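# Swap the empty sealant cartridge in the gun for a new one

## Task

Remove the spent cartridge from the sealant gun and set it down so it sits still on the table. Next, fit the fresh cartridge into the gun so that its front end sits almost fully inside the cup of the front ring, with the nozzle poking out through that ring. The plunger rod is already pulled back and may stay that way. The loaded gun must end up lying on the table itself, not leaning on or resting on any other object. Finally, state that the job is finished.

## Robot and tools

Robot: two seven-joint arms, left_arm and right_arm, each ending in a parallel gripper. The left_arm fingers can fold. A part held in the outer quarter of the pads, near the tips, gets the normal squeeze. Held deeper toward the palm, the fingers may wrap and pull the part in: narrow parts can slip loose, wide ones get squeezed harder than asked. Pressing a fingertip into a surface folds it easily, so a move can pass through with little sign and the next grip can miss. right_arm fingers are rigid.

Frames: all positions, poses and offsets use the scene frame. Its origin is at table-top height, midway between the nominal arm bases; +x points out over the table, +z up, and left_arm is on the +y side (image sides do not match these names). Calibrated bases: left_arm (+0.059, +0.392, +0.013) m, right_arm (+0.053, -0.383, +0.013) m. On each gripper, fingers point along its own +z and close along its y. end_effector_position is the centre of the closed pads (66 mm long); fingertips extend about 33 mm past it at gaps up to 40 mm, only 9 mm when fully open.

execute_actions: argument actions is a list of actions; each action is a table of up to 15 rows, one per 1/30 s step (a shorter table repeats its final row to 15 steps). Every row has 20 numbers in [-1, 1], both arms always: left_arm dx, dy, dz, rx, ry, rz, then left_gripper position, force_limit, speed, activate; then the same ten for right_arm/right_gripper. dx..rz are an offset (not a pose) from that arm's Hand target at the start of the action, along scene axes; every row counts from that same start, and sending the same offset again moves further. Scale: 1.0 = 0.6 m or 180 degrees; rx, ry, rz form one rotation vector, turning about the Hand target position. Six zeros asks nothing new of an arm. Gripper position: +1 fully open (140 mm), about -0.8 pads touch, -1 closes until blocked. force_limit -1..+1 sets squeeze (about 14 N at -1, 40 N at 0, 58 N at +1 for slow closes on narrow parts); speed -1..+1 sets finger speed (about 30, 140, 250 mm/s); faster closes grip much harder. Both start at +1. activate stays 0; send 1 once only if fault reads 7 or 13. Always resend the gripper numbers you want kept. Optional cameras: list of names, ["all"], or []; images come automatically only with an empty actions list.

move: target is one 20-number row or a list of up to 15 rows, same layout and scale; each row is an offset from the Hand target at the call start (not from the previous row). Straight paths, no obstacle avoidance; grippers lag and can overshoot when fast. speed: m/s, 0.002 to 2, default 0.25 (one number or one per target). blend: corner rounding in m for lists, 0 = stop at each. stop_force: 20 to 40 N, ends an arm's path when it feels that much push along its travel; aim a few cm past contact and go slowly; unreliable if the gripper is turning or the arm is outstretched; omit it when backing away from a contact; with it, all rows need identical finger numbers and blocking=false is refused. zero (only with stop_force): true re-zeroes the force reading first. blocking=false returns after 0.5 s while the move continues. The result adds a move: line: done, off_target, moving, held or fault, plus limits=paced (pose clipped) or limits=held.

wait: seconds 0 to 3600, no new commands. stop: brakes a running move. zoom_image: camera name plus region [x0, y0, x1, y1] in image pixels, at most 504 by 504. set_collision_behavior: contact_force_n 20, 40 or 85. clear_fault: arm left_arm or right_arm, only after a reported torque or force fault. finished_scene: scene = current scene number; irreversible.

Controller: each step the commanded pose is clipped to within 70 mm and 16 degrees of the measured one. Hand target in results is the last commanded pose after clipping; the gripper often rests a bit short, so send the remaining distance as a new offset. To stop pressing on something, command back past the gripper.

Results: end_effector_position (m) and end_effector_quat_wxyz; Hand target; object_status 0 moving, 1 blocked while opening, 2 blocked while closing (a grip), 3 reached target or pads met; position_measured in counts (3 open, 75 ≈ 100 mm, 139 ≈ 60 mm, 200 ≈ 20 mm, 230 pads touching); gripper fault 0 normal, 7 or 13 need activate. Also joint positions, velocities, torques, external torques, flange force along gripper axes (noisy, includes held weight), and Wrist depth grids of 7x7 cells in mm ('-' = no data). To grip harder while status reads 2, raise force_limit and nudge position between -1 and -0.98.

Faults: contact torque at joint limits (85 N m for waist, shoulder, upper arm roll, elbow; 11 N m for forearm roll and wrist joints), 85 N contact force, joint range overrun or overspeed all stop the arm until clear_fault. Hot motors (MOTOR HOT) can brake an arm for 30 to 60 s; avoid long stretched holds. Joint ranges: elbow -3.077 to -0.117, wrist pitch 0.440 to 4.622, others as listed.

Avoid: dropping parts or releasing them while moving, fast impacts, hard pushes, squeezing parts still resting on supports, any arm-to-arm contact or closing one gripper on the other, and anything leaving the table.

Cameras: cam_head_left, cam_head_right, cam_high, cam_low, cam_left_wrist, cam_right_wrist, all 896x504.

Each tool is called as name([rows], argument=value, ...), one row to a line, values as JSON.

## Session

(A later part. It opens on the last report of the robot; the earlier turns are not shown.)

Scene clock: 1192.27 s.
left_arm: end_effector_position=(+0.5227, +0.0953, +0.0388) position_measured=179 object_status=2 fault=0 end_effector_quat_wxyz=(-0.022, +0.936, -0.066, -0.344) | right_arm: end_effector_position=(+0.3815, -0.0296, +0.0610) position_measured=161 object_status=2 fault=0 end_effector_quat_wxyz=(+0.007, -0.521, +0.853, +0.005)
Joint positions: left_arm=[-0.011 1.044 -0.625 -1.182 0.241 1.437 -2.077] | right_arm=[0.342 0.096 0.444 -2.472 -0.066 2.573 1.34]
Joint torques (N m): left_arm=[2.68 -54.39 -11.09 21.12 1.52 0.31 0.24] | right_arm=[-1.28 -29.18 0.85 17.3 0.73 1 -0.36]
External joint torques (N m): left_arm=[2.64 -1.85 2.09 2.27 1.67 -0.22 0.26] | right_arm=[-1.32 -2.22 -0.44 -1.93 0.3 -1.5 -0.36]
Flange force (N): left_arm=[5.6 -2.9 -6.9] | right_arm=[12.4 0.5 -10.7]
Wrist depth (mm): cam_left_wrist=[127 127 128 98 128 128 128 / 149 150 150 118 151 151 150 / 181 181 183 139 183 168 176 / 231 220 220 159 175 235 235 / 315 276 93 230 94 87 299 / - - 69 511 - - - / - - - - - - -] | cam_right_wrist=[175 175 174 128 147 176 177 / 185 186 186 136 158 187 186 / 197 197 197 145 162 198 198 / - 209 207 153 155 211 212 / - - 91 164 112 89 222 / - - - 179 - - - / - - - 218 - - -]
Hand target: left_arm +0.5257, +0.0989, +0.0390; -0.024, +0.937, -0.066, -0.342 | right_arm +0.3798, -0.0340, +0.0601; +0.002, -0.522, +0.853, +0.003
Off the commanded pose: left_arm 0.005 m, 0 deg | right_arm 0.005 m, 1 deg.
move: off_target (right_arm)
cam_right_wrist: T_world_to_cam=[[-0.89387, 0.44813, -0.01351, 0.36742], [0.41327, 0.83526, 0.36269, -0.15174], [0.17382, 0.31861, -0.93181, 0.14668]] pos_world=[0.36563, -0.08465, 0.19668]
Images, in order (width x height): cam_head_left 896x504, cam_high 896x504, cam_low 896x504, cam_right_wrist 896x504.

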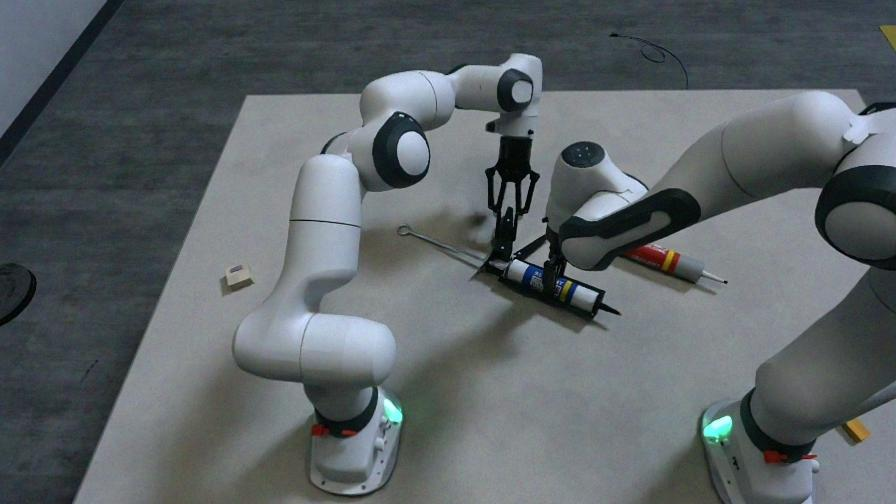

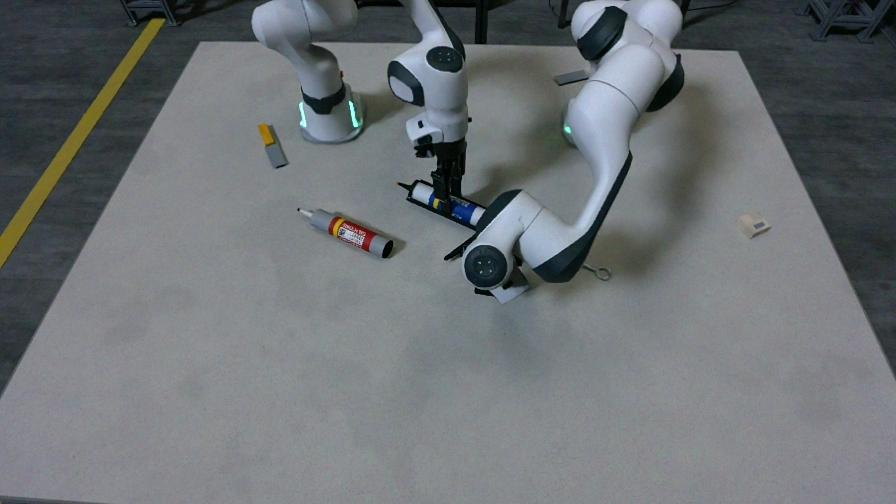

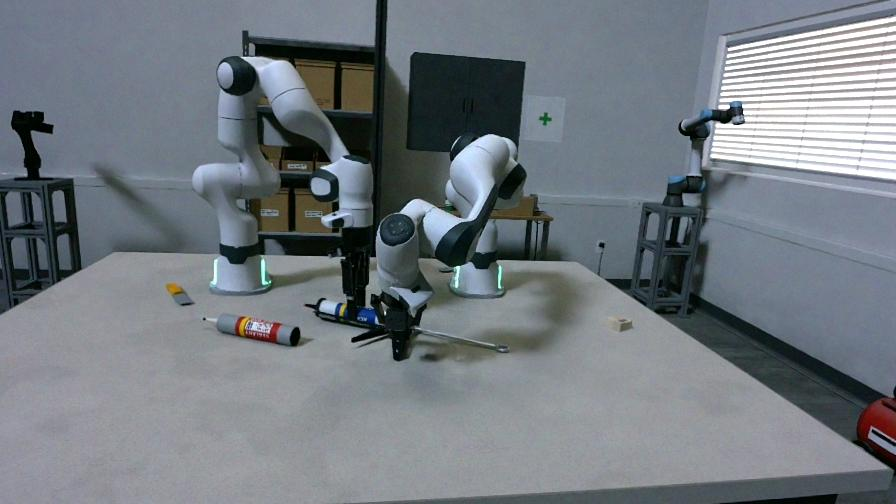

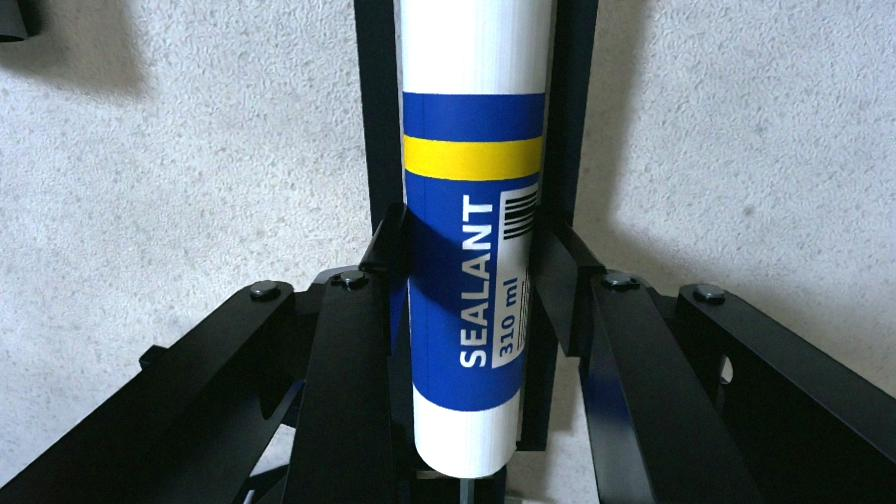

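move([
  [0, 0, 0, 0, 0, 0, -1, 0.0, -1, 0, 0.0017, 0.0042, -0.0075, 0, 0, 0, -1, 0.0, -1, 0],
], speed=0.02, cameras=["cam_low", "cam_right_wrist"])

zoom_image(camera="cam_low", region=[303, 285, 353, 325])

Scene clock: 1205.27 s.
left_arm: end_effector_position=(+0.5225, +0.0952, +0.0392) position_measured=179 object_status=2 fault=0 end_effector_quat_wxyz=(-0.023, +0.936, -0.065, -0.344) | right_arm: end_effector_position=(+0.3815, -0.0302, +0.0575) position_measured=161 object_status=2 fault=0 end_effector_quat_wxyz=(+0.004, -0.524, +0.852, +0.004)
Joint positions: left_arm=[-0.011 1.044 -0.626 -1.182 0.24 1.436 -2.08] | right_arm=[0.342 0.107 0.442 -2.469 -0.075 2.575 1.34]
Joint velocities: left_arm=[-0.001 0 0 0.001 -0.001 0 -0.005] | right_arm=[within noise]
Joint torques (N m): left_arm=[2.48 -52.98 -10.88 20.74 1.58 0.96 0.37] | right_arm=[-0.23 -26.15 1.29 19.11 -0.03 2.12 0.28]
External joint torques (N m): left_arm=[2.31 -0.72 2.15 1.98 1.72 0.45 0.39] | right_arm=[-0.14 1.01 0 0.05 -0.47 -0.36 0.28]
Flange force (N): left_arm=[7.7 -2.1 -5.1] | right_arm=[-4.4 -0.7 3.2]
Wrist depth (mm): cam_left_wrist=[127 127 129 97 129 129 128 / 150 150 151 118 151 151 151 / 182 182 183 138 184 169 176 / 220 221 221 159 158 235 235 / 317 277 93 237 94 87 283 / - - 69 505 - - - / - - - - - - -] | cam_right_wrist=[172 172 171 128 146 172 174 / 182 182 182 136 157 184 184 / 193 193 193 146 167 195 195 / 205 206 203 153 158 207 208 / 219 213 91 164 112 89 217 / - - - 179 - - - / - - - 203 - - -]
Hand target: left_arm +0.5257, +0.0989, +0.0390; -0.024, +0.937, -0.066, -0.342 | right_arm +0.3808, -0.0314, +0.0556; +0.002, -0.522, +0.853, +0.003
Off the commanded pose: left_arm 0.005 m, 0 deg | right_arm 0.002 m, 0 deg.
move: done
cam_right_wrist: T_world_to_cam=[[-0.89634, 0.4432, -0.01222, 0.3683], [0.40988, 0.83883, 0.35827, -0.14841], [0.16904, 0.31612, -0.93354, 0.14548]] pos_world=[0.36635, -0.08473, 0.19348]

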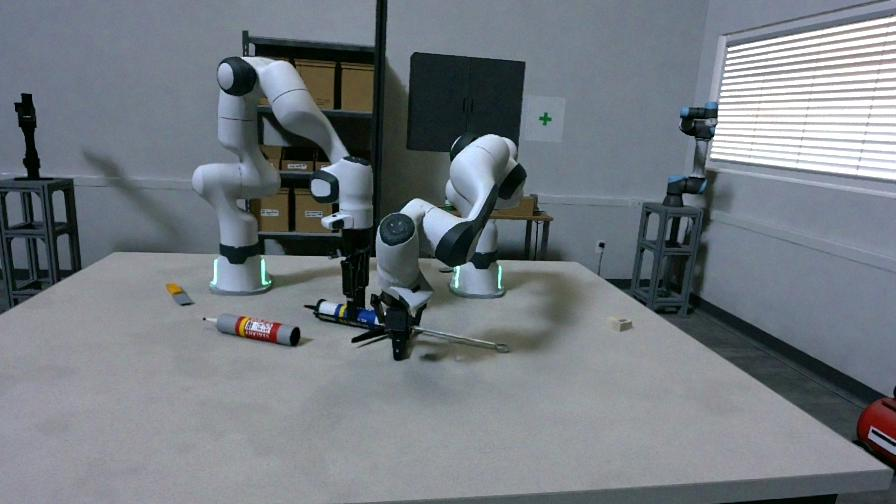

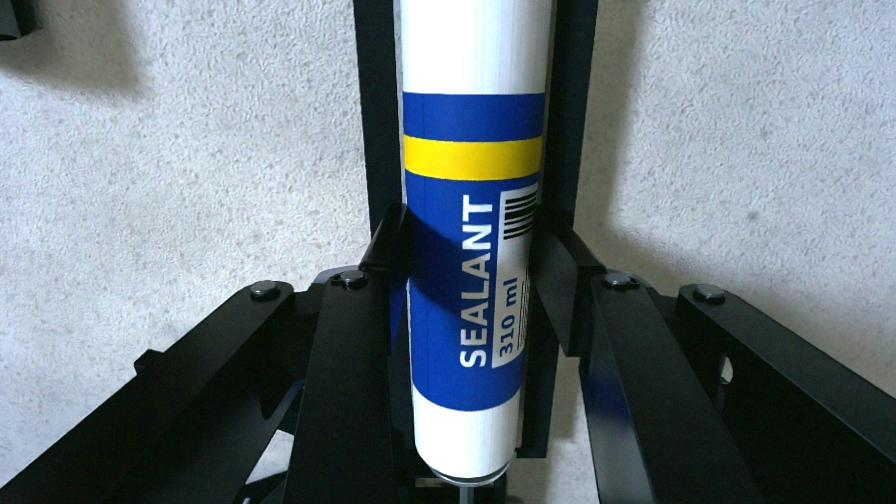

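Scaled by 10.080.

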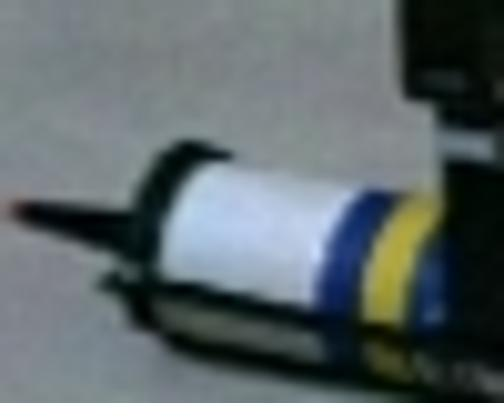

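execute_actions([
  [[0,0,0,0,0,0,-1,0.0,-1,0,0,0,0,0,0,0,-0.05,0,-1,0]],
  [[0,0,0,0,0,0,-1,0.0,-1,0,0,0,0,0,0,0,-0.05,0,-1,0]],
  [[0,0,0,0,0,0,-1,0.0,-1,0,0,0,0,0,0,0,-0.05,0,-1,0]],
], cameras=["cam_low", "cam_right_wrist"])

zoom_image(camera="cam_low", region=[303, 285, 353, 325])

Scene clock: 1211.80 s.
left_arm: end_effector_position=(+0.5225, +0.0952, +0.0393) position_measured=179 object_status=2 fault=0 end_effector_quat_wxyz=(-0.023, +0.936, -0.064, -0.344) | right_arm: end_effector_position=(+0.3816, -0.0305, +0.0568) position_measured=135 object_status=3 fault=0 end_effector_quat_wxyz=(+0.004, -0.523, +0.852, +0.004)
Joint positions: left_arm=[-0.011 1.044 -0.626 -1.182 0.241 1.436 -2.081] | right_arm=[0.342 0.109 0.441 -2.468 -0.076 2.575 1.342]
Joint torques (N m): left_arm=[1.9 -54.13 -12.13 21.12 1.15 0.69 0.42] | right_arm=[-0.11 -27.27 1.78 19.36 0.17 2.37 0.16]
External joint torques (N m): left_arm=[1.81 -1.65 1.02 2.29 1.3 0.16 0.44] | right_arm=[-0.12 0.04 0.36 0.29 -0.26 -0.11 0.16]
External joint torques at the end of the 1st action: left_arm=[1.87 -1.81 0.88 2.39 1.29 0.25 0.43] | right_arm=[-0.06 0.44 0.34 0.26 -0.26 -0.11 0.13]
External joint torques at the end of the 2nd action: left_arm=[1.76 -2.21 0.87 2.48 1.3 0.15 0.41] | right_arm=[-0.17 0.1 0.32 0.15 -0.27 -0.11 0.2]
Flange force (N): left_arm=[6.1 -1.2 -6.8] | right_arm=[-1.8 0.1 0.4]
Flange force at the end of the 1st action (N): left_arm=[5.7 -1.3 -6.7] | right_arm=[-2.7 -0.2 1.4]
Flange force at the end of the 2nd action (N): left_arm=[5.2 -1.3 -7.1] | right_arm=[-1.6 0.1 0.7]
Wrist depth (mm): cam_left_wrist=[127 128 128 97 129 129 128 / 150 150 151 118 152 151 151 / 183 183 184 138 184 170 176 / 232 220 220 159 175 234 235 / 318 279 93 228 94 88 302 / - - 69 583 - - - / - - - - - - -] | cam_right_wrist=[171 172 170 127 142 174 173 / 181 182 179 135 156 182 183 / 192 192 193 145 168 194 195 / 204 205 200 153 159 207 207 / 215 - 88 165 172 84 216 / - - - 179 209 - - / - - - 209 254 - -]
Hand target: left_arm +0.5257, +0.0989, +0.0390; -0.024, +0.937, -0.066, -0.342 | right_arm +0.3808, -0.0314, +0.0556; +0.002, -0.522, +0.853, +0.003
Off the commanded pose: left_arm 0.005 m, 0 deg | right_arm 0.002 m, 0 deg.
cam_right_wrist: T_world_to_cam=[[-0.8956, 0.4447, -0.01173, 0.36836], [0.41161, 0.83839, 0.35732, -0.14851], [0.16874, 0.31519, -0.93391, 0.14508]] pos_world=[0.36655, -0.08503, 0.19288]

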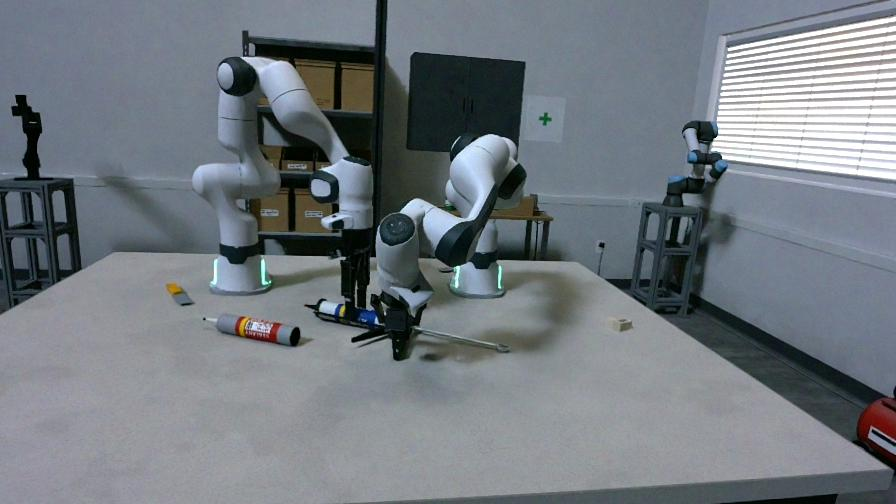

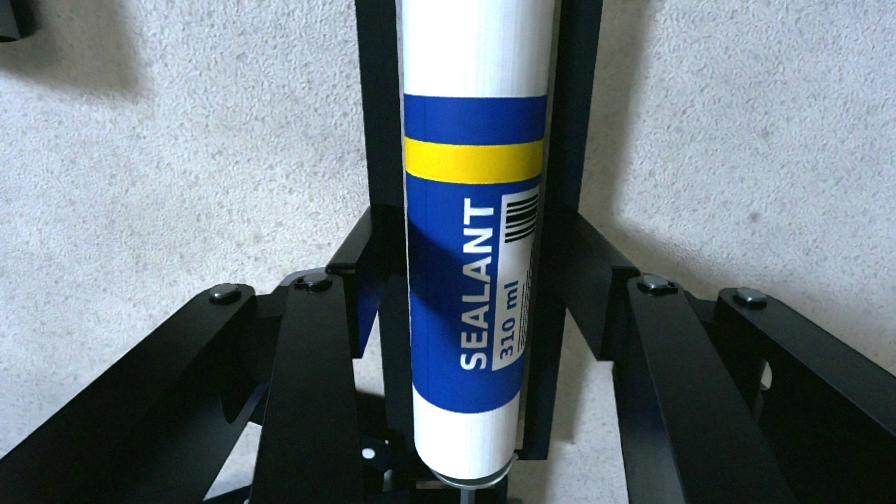

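Scaled by 10.080.

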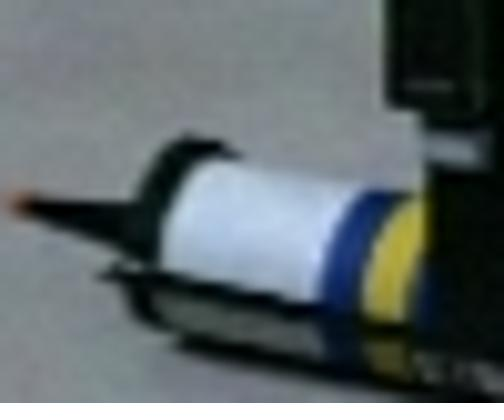

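move([
  [0, 0, 0, 0, 0, 0, -1, 0.0, -1, 0, 0, 0, 0.12, 0, 0, 0, -0.05, 0, -1, 0],
  [0, 0, 0, 0, 0, 0, -1, 0.0, -1, 0, -0.035, -0.07, 0.2, 0, 0, 0, -0.05, 0, -1, 0],
], speed=0.15, blend=[0.01, 0], cameras=["cam_right_wrist", "cam_low", "cam_high", "cam_head_left"])

zoom_image(camera="cam_low", region=[303, 280, 403, 345])

zoom_image(camera="cam_head_left", region=[480, 225, 630, 325])

Scene clock: 1221.00 s.
left_arm: end_effector_position=(+0.5225, +0.0952, +0.0393) position_measured=179 object_status=2 fault=0 end_effector_quat_wxyz=(-0.023, +0.936, -0.064, -0.344) | right_arm: end_effector_position=(+0.3612, -0.0726, +0.1756) position_measured=135 object_status=3 fault=0 end_effector_quat_wxyz=(+0.004, -0.519, +0.855, +0.003)
Joint positions: left_arm=[-0.011 1.044 -0.626 -1.182 0.241 1.436 -2.081] | right_arm=[0.375 -0.285 0.381 -2.519 0.14 2.258 1.161]
Joint velocities: left_arm=[within noise] | right_arm=[-0.001 0 0.001 -0.001 0 -0.001 -0.004]
Joint torques (N m): left_arm=[1.89 -54.13 -12.12 21.13 1.16 0.68 0.4] | right_arm=[0.23 -20.16 -3.11 23.11 0.77 2.14 -0.38]
External joint torques (N m): left_arm=[1.84 -1.69 1.04 2.3 1.31 0.16 0.42] | right_arm=[0.23 -1.5 -0.08 0.38 0.16 -0.34 -0.38]
Flange force (N): left_arm=[6.0 -1.2 -6.8] | right_arm=[4.4 1.1 -4.3]
Wrist depth (mm): cam_left_wrist=[127 128 128 97 129 128 128 / 150 150 151 118 152 152 151 / 182 183 184 138 183 170 176 / 233 221 221 159 175 234 234 / 321 276 93 237 94 87 300 / - - 69 - - - - / - - - - - - -] | cam_right_wrist=[278 274 283 278 282 271 277 / - - 302 252 296 297 296 / 312 311 313 274 311 314 314 / 335 315 135 290 160 335 334 / 354 - 88 308 119 84 89 / - - - 350 - - - / - - - 383 - - -]
Hand target: left_arm +0.5257, +0.0989, +0.0390; -0.024, +0.937, -0.066, -0.342 | right_arm +0.3598, -0.0734, +0.1756; +0.002, -0.522, +0.853, +0.003
Off the commanded pose: left_arm 0.005 m, 0 deg | right_arm 0.002 m, 0 deg.
move: done
cam_right_wrist: T_world_to_cam=[[-0.8912, 0.4534, -0.01396, 0.36957], [0.41918, 0.83492, 0.35664, -0.1501], [0.17335, 0.31198, -0.93414, 0.27084]] pos_world=[0.34533, -0.12674, 0.31169]
Images, in order (width x height): cam_head_left 896x504, cam_high 896x504, cam_low 896x504, cam_right_wrist 896x504.

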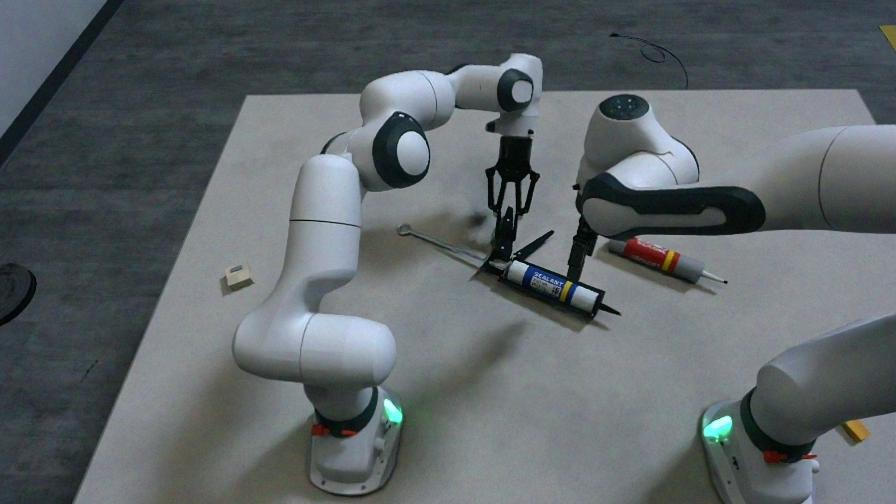

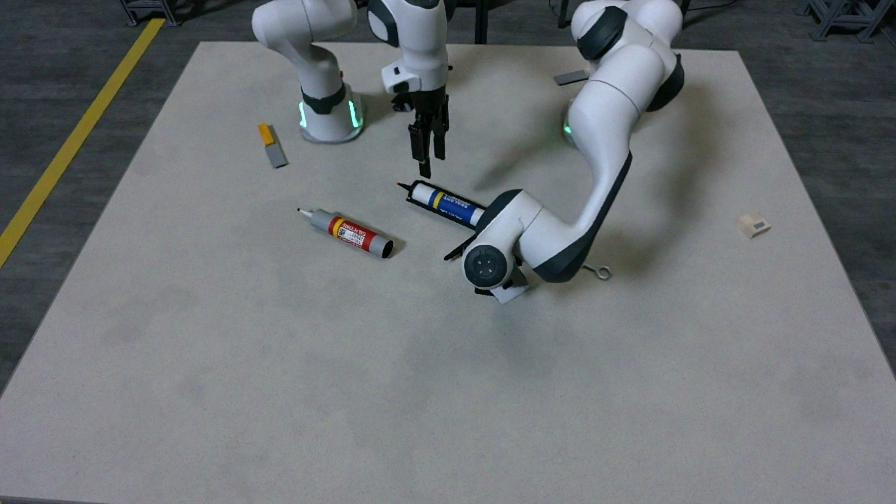

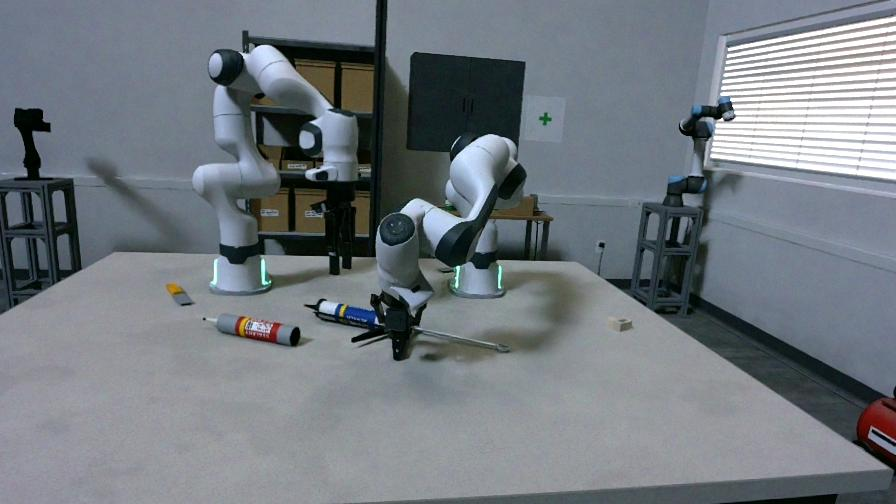

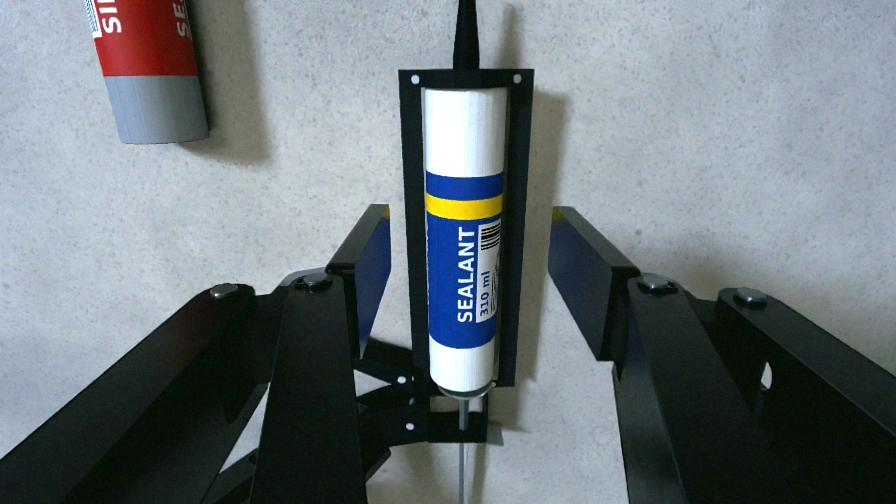

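Scaled by 5.040.

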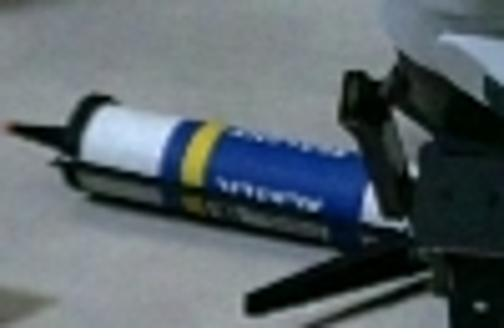

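Scaled by 3.360.

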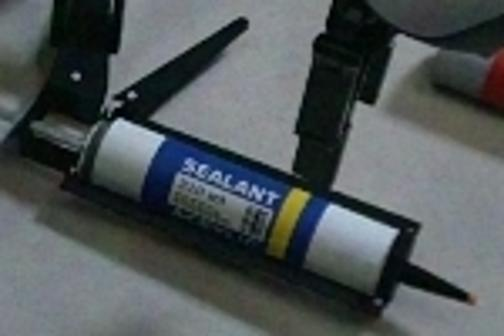

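zoom_image(camera="cam_right_wrist", region=[380, 350, 540, 450])

zoom_image(camera="cam_right_wrist", region=[380, 50, 560, 200])

Scaled by 3.150.

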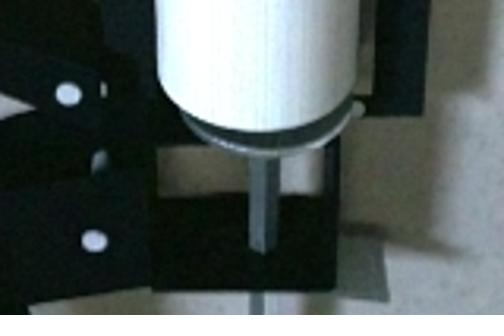

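Scaled by 2.800.

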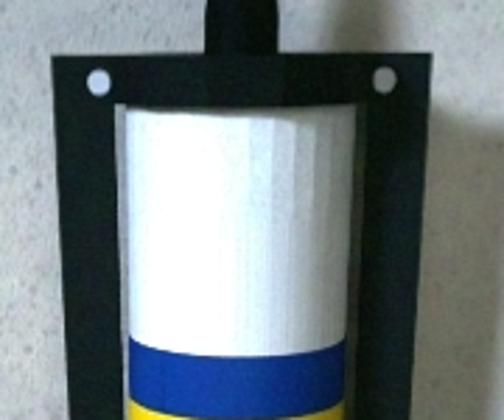

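move([
  [-0.0047, -0.0055, 0.0, 0, 0, 0, -1, 0.0, -1, 0, 0, 0, 0, 0, 0, 0, -0.05, 0, -1, 0],
], speed=0.05)

execute_actions([
  [[0,0,0,0,0,0,-0.2,0.0,-1,0,0,0,0,0,0,0,-0.05,0,-1,0]],
  [[0,0,0,0,0,0,-0.12,0.0,-1,0,0,0,0,0,0,0,-0.05,0,-1,0]],
], cameras=["cam_left_wrist", "cam_right_wrist"])

Scene clock: 1243.97 s.
left_arm: end_effector_position=(+0.5226, +0.0948, +0.0390) position_measured=179 object_status=2 fault=0 end_effector_quat_wxyz=(-0.023, +0.937, -0.065, -0.342) | right_arm: end_effector_position=(+0.3612, -0.0727, +0.1756) position_measured=135 object_status=3 fault=0 end_effector_quat_wxyz=(+0.004, -0.520, +0.854, +0.003)
Joint positions: left_arm=[-0.011 1.04 -0.626 -1.188 0.242 1.442 -2.081] | right_arm=[0.375 -0.285 0.38 -2.519 0.14 2.257 1.159]
Joint velocities: left_arm=[0 0.001 0 -0.001 0 0.003 0] | right_arm=[within noise]
Joint torques (N m): left_arm=[0.22 -52.88 -13.16 18.72 0.04 0.44 0.14] | right_arm=[0.05 -20.1 -3.06 23.08 0.76 2.15 -0.42]
External joint torques (N m): left_arm=[-0.16 -0.66 -0.21 -0.13 0.15 -0.09 0.16] | right_arm=[0.03 -1.35 -0.04 0.26 0.16 -0.34 -0.42]
Flange force (N): left_arm=[-2.7 -1.0 0.9] | right_arm=[4.2 0.8 -3.8]
Wrist depth (mm): cam_left_wrist=[128 127 128 98 129 129 128 / 150 150 151 119 151 151 151 / 182 182 183 139 184 169 176 / 230 221 220 159 176 234 234 / 318 276 93 226 94 87 298 / - - 69 498 - - - / - - - - - - -] | cam_right_wrist=[277 274 278 280 277 281 281 / 295 294 300 253 293 295 297 / - 308 311 271 311 315 314 / 337 333 135 290 160 336 336 / 352 - 93 309 350 84 352 / - - - 346 - - - / - - - 391 - - -]
Hand target: left_arm +0.5229, +0.0956, +0.0390; -0.024, +0.937, -0.066, -0.342 | right_arm +0.3598, -0.0734, +0.1756; +0.002, -0.522, +0.853, +0.003
Off the commanded pose: left_arm 0.001 m, 0 deg | right_arm 0.002 m, 0 deg.
move: done

Scene clock: 1245.17 s.
left_arm: end_effector_position=(+0.5222, +0.0948, +0.0386) position_measured=144 object_status=3 fault=0 end_effector_quat_wxyz=(-0.023, +0.937, -0.065, -0.342) | right_arm: end_effector_position=(+0.3611, -0.0726, +0.1756) position_measured=135 object_status=3 fault=0 end_effector_quat_wxyz=(+0.004, -0.520, +0.854, +0.003)
Joint positions: left_arm=[-0.011 1.04 -0.626 -1.189 0.242 1.443 -2.081] | right_arm=[0.376 -0.285 0.38 -2.519 0.14 2.257 1.159]
Joint torques (N m): left_arm=[0.19 -52.92 -13.03 19.75 0.11 0.6 0.02] | right_arm=[0.16 -20.1 -3.09 23.09 0.73 2.16 -0.41]
External joint torques (N m): left_arm=[-0.25 -0.53 -0.06 0.8 0.22 0.05 0.04] | right_arm=[0.15 -1.42 -0.07 0.33 0.12 -0.32 -0.41]
External joint torques at the end of the 1st action: left_arm=[0.14 -0.62 0.08 0.94 0.25 0.06 0.04] | right_arm=[0.17 -1.25 -0.14 0.19 0.13 -0.37 -0.4]
Flange force (N): left_arm=[3.3 1.5 -3.4] | right_arm=[4.2 0.9 -4.0]
Flange force at the end of the 1st action (N): left_arm=[3.2 1.0 -3.5] | right_arm=[4.2 0.8 -3.7]
Wrist depth (mm): cam_left_wrist=[127 127 128 96 128 128 128 / 150 150 151 115 151 150 145 / 182 182 182 139 182 168 175 / 219 219 209 167 147 233 232 / 293 82 95 236 206 88 278 / - 69 69 501 - 79 70 / - - - 906 - - 70] | cam_right_wrist=[277 264 278 281 282 280 280 / 302 301 298 262 297 293 298 / - 312 314 273 311 309 315 / 333 332 115 293 136 330 336 / - - 88 310 119 84 347 / - - - 350 376 - - / - - - 384 - - -]
Hand target: left_arm +0.5229, +0.0956, +0.0390; -0.024, +0.937, -0.066, -0.342 | right_arm +0.3598, -0.0734, +0.1756; +0.002, -0.522, +0.853, +0.003
Off the commanded pose: left_arm 0.001 m, 0 deg | right_arm 0.002 m, 0 deg.
cam_left_wrist: T_world_to_cam=[[-0.14123, -0.98994, -0.00794, 0.18184], [-0.50075, 0.06451, 0.86318, 0.22546], [-0.85399, 0.12588, -0.50483, 0.59726]] pos_world=[0.64864, 0.09028, 0.10834]
cam_right_wrist: T_world_to_cam=[[-0.89209, 0.45165, -0.01383, 0.36975], [0.41758, 0.83571, 0.35667, -0.14942], [0.17265, 0.3124, -0.93413, 0.27114]] pos_world=[0.34543, -0.12684, 0.31169]

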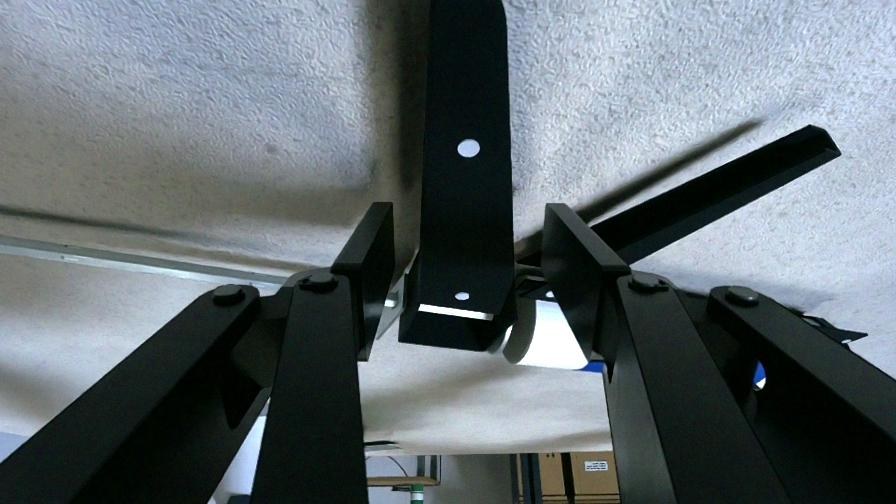

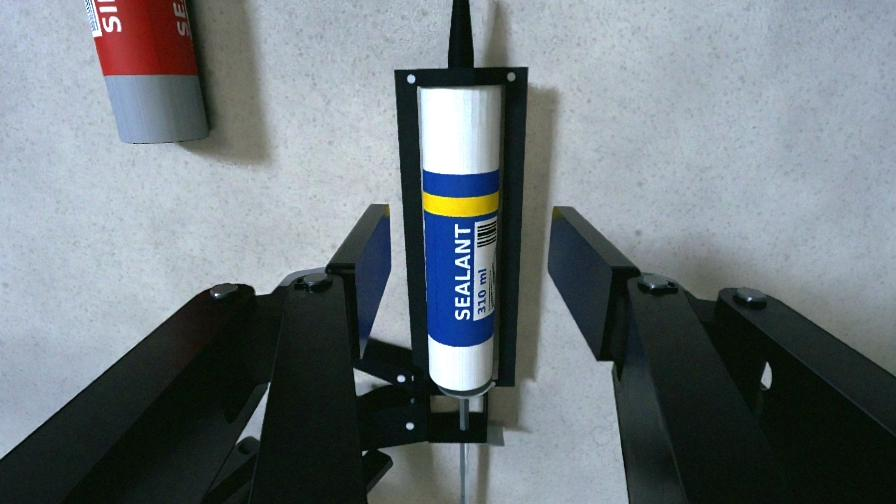

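move([
  [0.106, -0.015, 0.128, 0, 0, 0, -0.12, 0, -1, 0, 0, -0.05, 0.06, 0, 0, 0, -0.05, 0, -1, 0],
  [-0.02, 0.35, 0.40, 0, 0, 0, -0.12, 0, -1, 0, 0, -0.3, 0.12, 0, 0, 0, -0.05, 0, -1, 0],
], speed=[0.12, 0.3], blend=[0.02, 0], cameras=["cam_low", "cam_high", "cam_head_left", "cam_head_right"])

zoom_image(camera="cam_low", region=[296, 275, 446, 375])

zoom_image(camera="cam_high", region=[390, 160, 530, 260])

zoom_image(camera="cam_head_left", region=[480, 225, 630, 325])

Scene clock: 1253.90 s.
left_arm: end_effector_position=(+0.5102, +0.3056, +0.2798) position_measured=144 object_status=3 fault=0 end_effector_quat_wxyz=(-0.026, +0.937, -0.062, -0.342) | right_arm: end_effector_position=(+0.3611, -0.2523, +0.2477) position_measured=135 object_status=3 fault=0 end_effector_quat_wxyz=(+0.004, -0.518, +0.855, +0.004)
Joint positions: left_arm=[0.432 0.528 -0.74 -1.402 0.195 1.111 -1.824] | right_arm=[0.348 -0.703 0.017 -2.676 0.022 1.98 0.861]
Joint velocities: left_arm=[0 0 0 0.002 0 0 0.007] | right_arm=[within noise]
Joint torques (N m): left_arm=[0.65 -40.33 -9.59 22.19 0.58 0.64 0.25] | right_arm=[0.19 -9.8 -1.04 24.84 0.43 2.15 -0.44]
External joint torques (N m): left_arm=[0.4 0.13 -0.35 0.94 0.24 0.26 0.27] | right_arm=[0.22 -1.7 -0.21 0.3 -0.28 -0.35 -0.44]
Flange force (N): left_arm=[2.5 -0.8 -3.8] | right_arm=[5.5 3.0 -2.9]
Wrist depth (mm): cam_left_wrist=[386 383 385 384 385 367 329 / 443 455 451 453 448 446 445 / 545 553 548 545 543 541 537 / 2107 714 125 612 147 677 694 / - 82 92 572 126 88 813 / - 69 66 526 - 79 70 / - - - 471 - - 70] | cam_right_wrist=[349 351 344 347 351 348 343 / 370 367 351 - 369 365 - / 390 385 381 390 387 388 387 / - - 136 416 143 410 402 / - - 93 455 394 84 90 / - - - 479 426 - - / - - - 504 - - -]
Hand target: left_arm +0.5109, +0.3056, +0.2790; -0.024, +0.937, -0.066, -0.342 | right_arm +0.3598, -0.2534, +0.2476; +0.002, -0.522, +0.853, +0.003
Off the commanded pose: left_arm 0.001 m, 1 deg | right_arm 0.002 m, 1 deg.
move: done
Images, in order (width x height): cam_head_left 896x504, cam_head_right 896x504, cam_high 896x504, cam_low 896x504.

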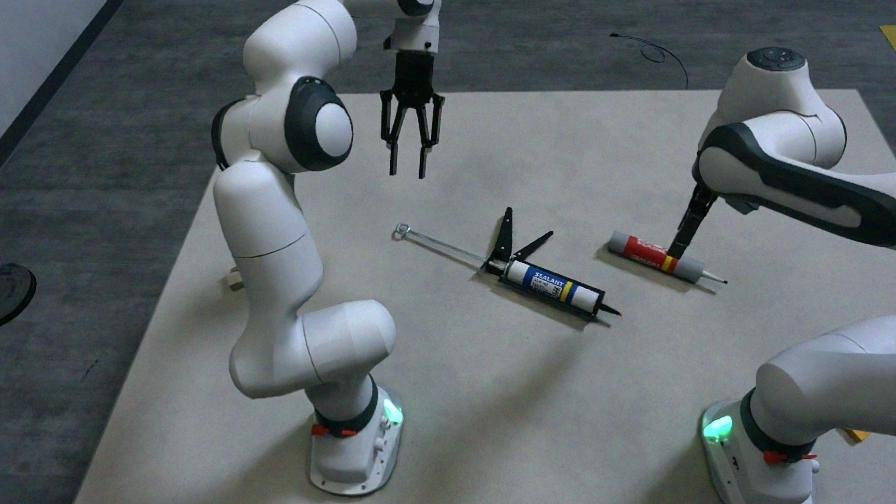

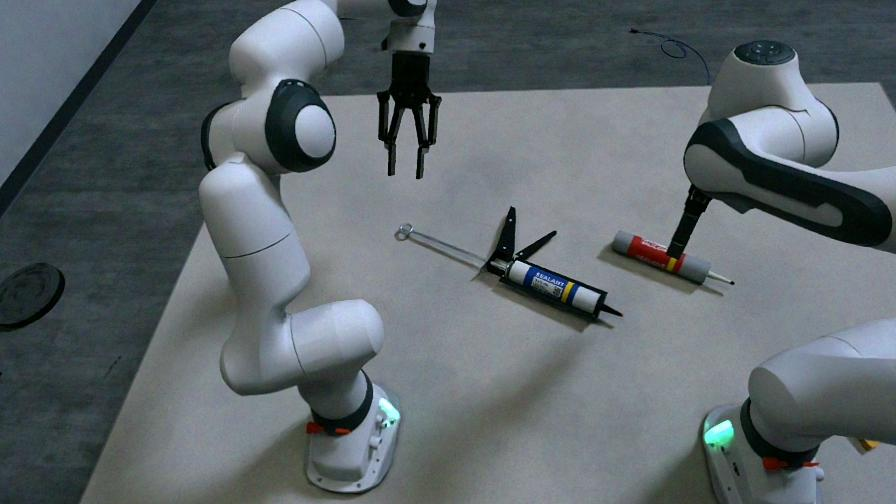

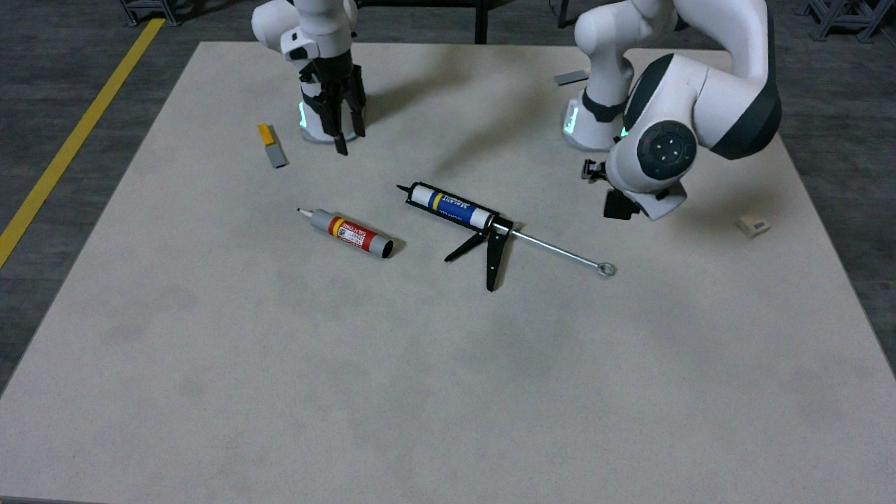

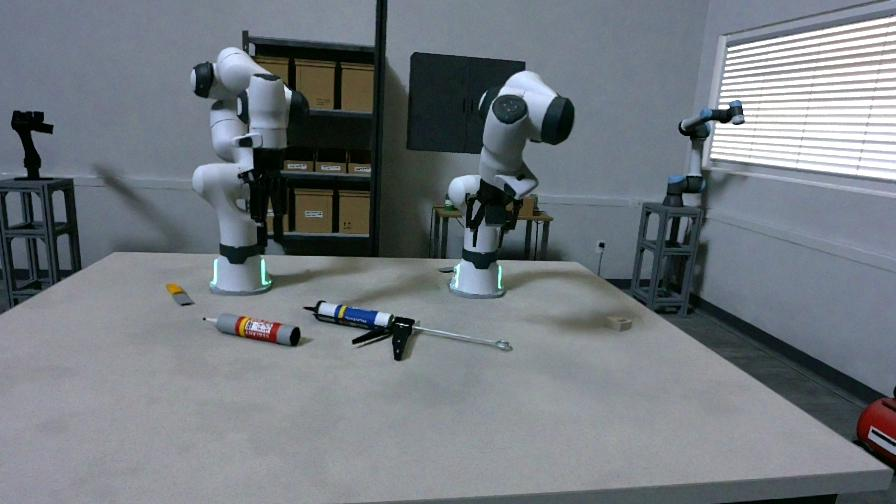

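Scaled by 3.360.

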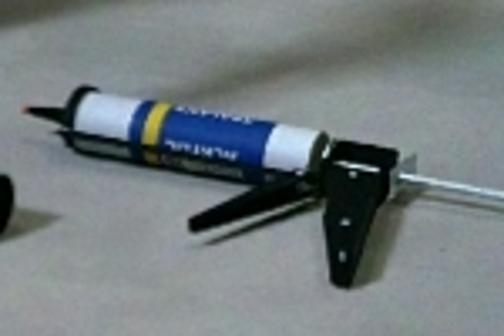

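Scaled by 3.600.

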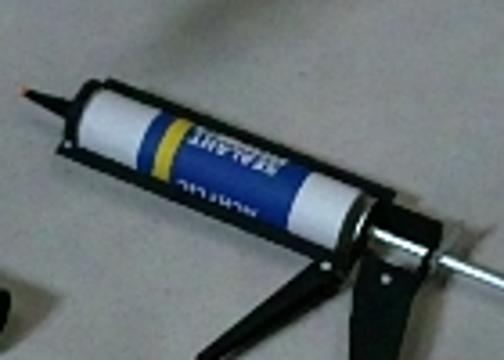

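Scaled by 3.360.

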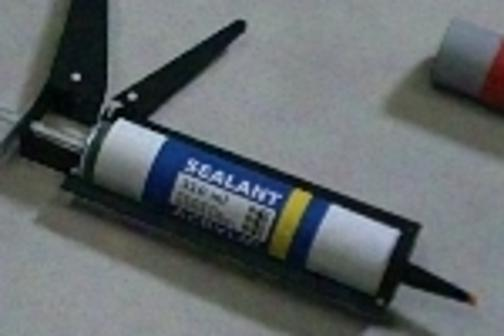

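zoom_image(camera="cam_high", region=[470, 200, 520, 240])

zoom_image(camera="cam_head_left", region=[480, 240, 530, 290])

zoom_image(camera="cam_high", region=[395, 172, 445, 212])

zoom_image(camera="cam_low", region=[300, 290, 350, 330])

Scaled by 10.080.

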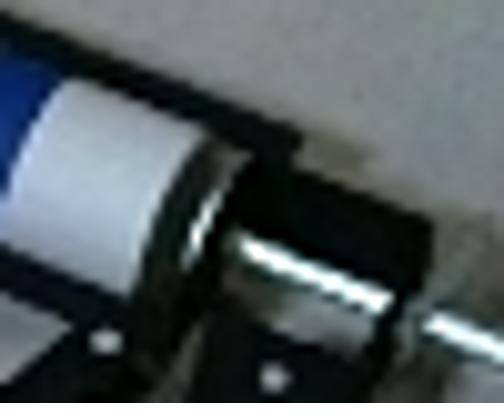

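Scaled by 10.080.

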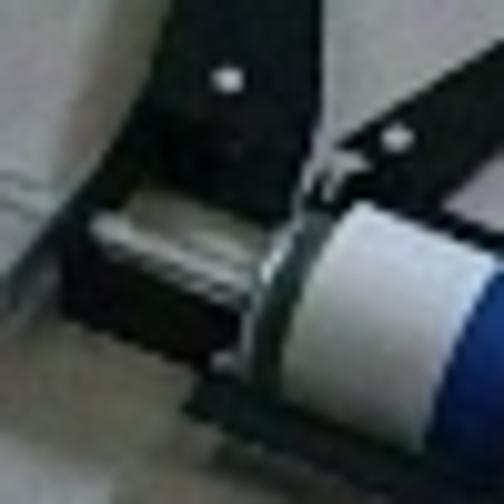

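Scaled by 10.080.

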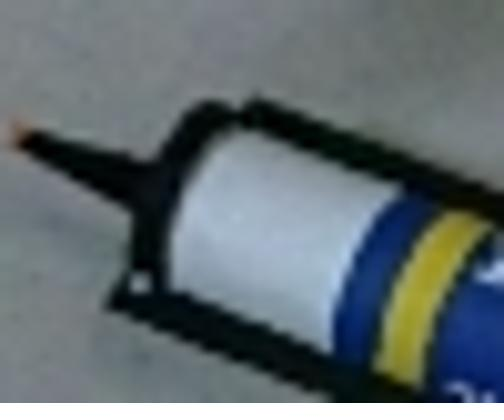

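Scaled by 10.080.

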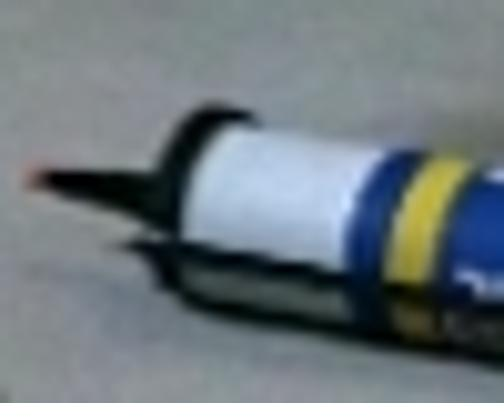

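finished_scene(scene=1)

The scene is finished: the task was done.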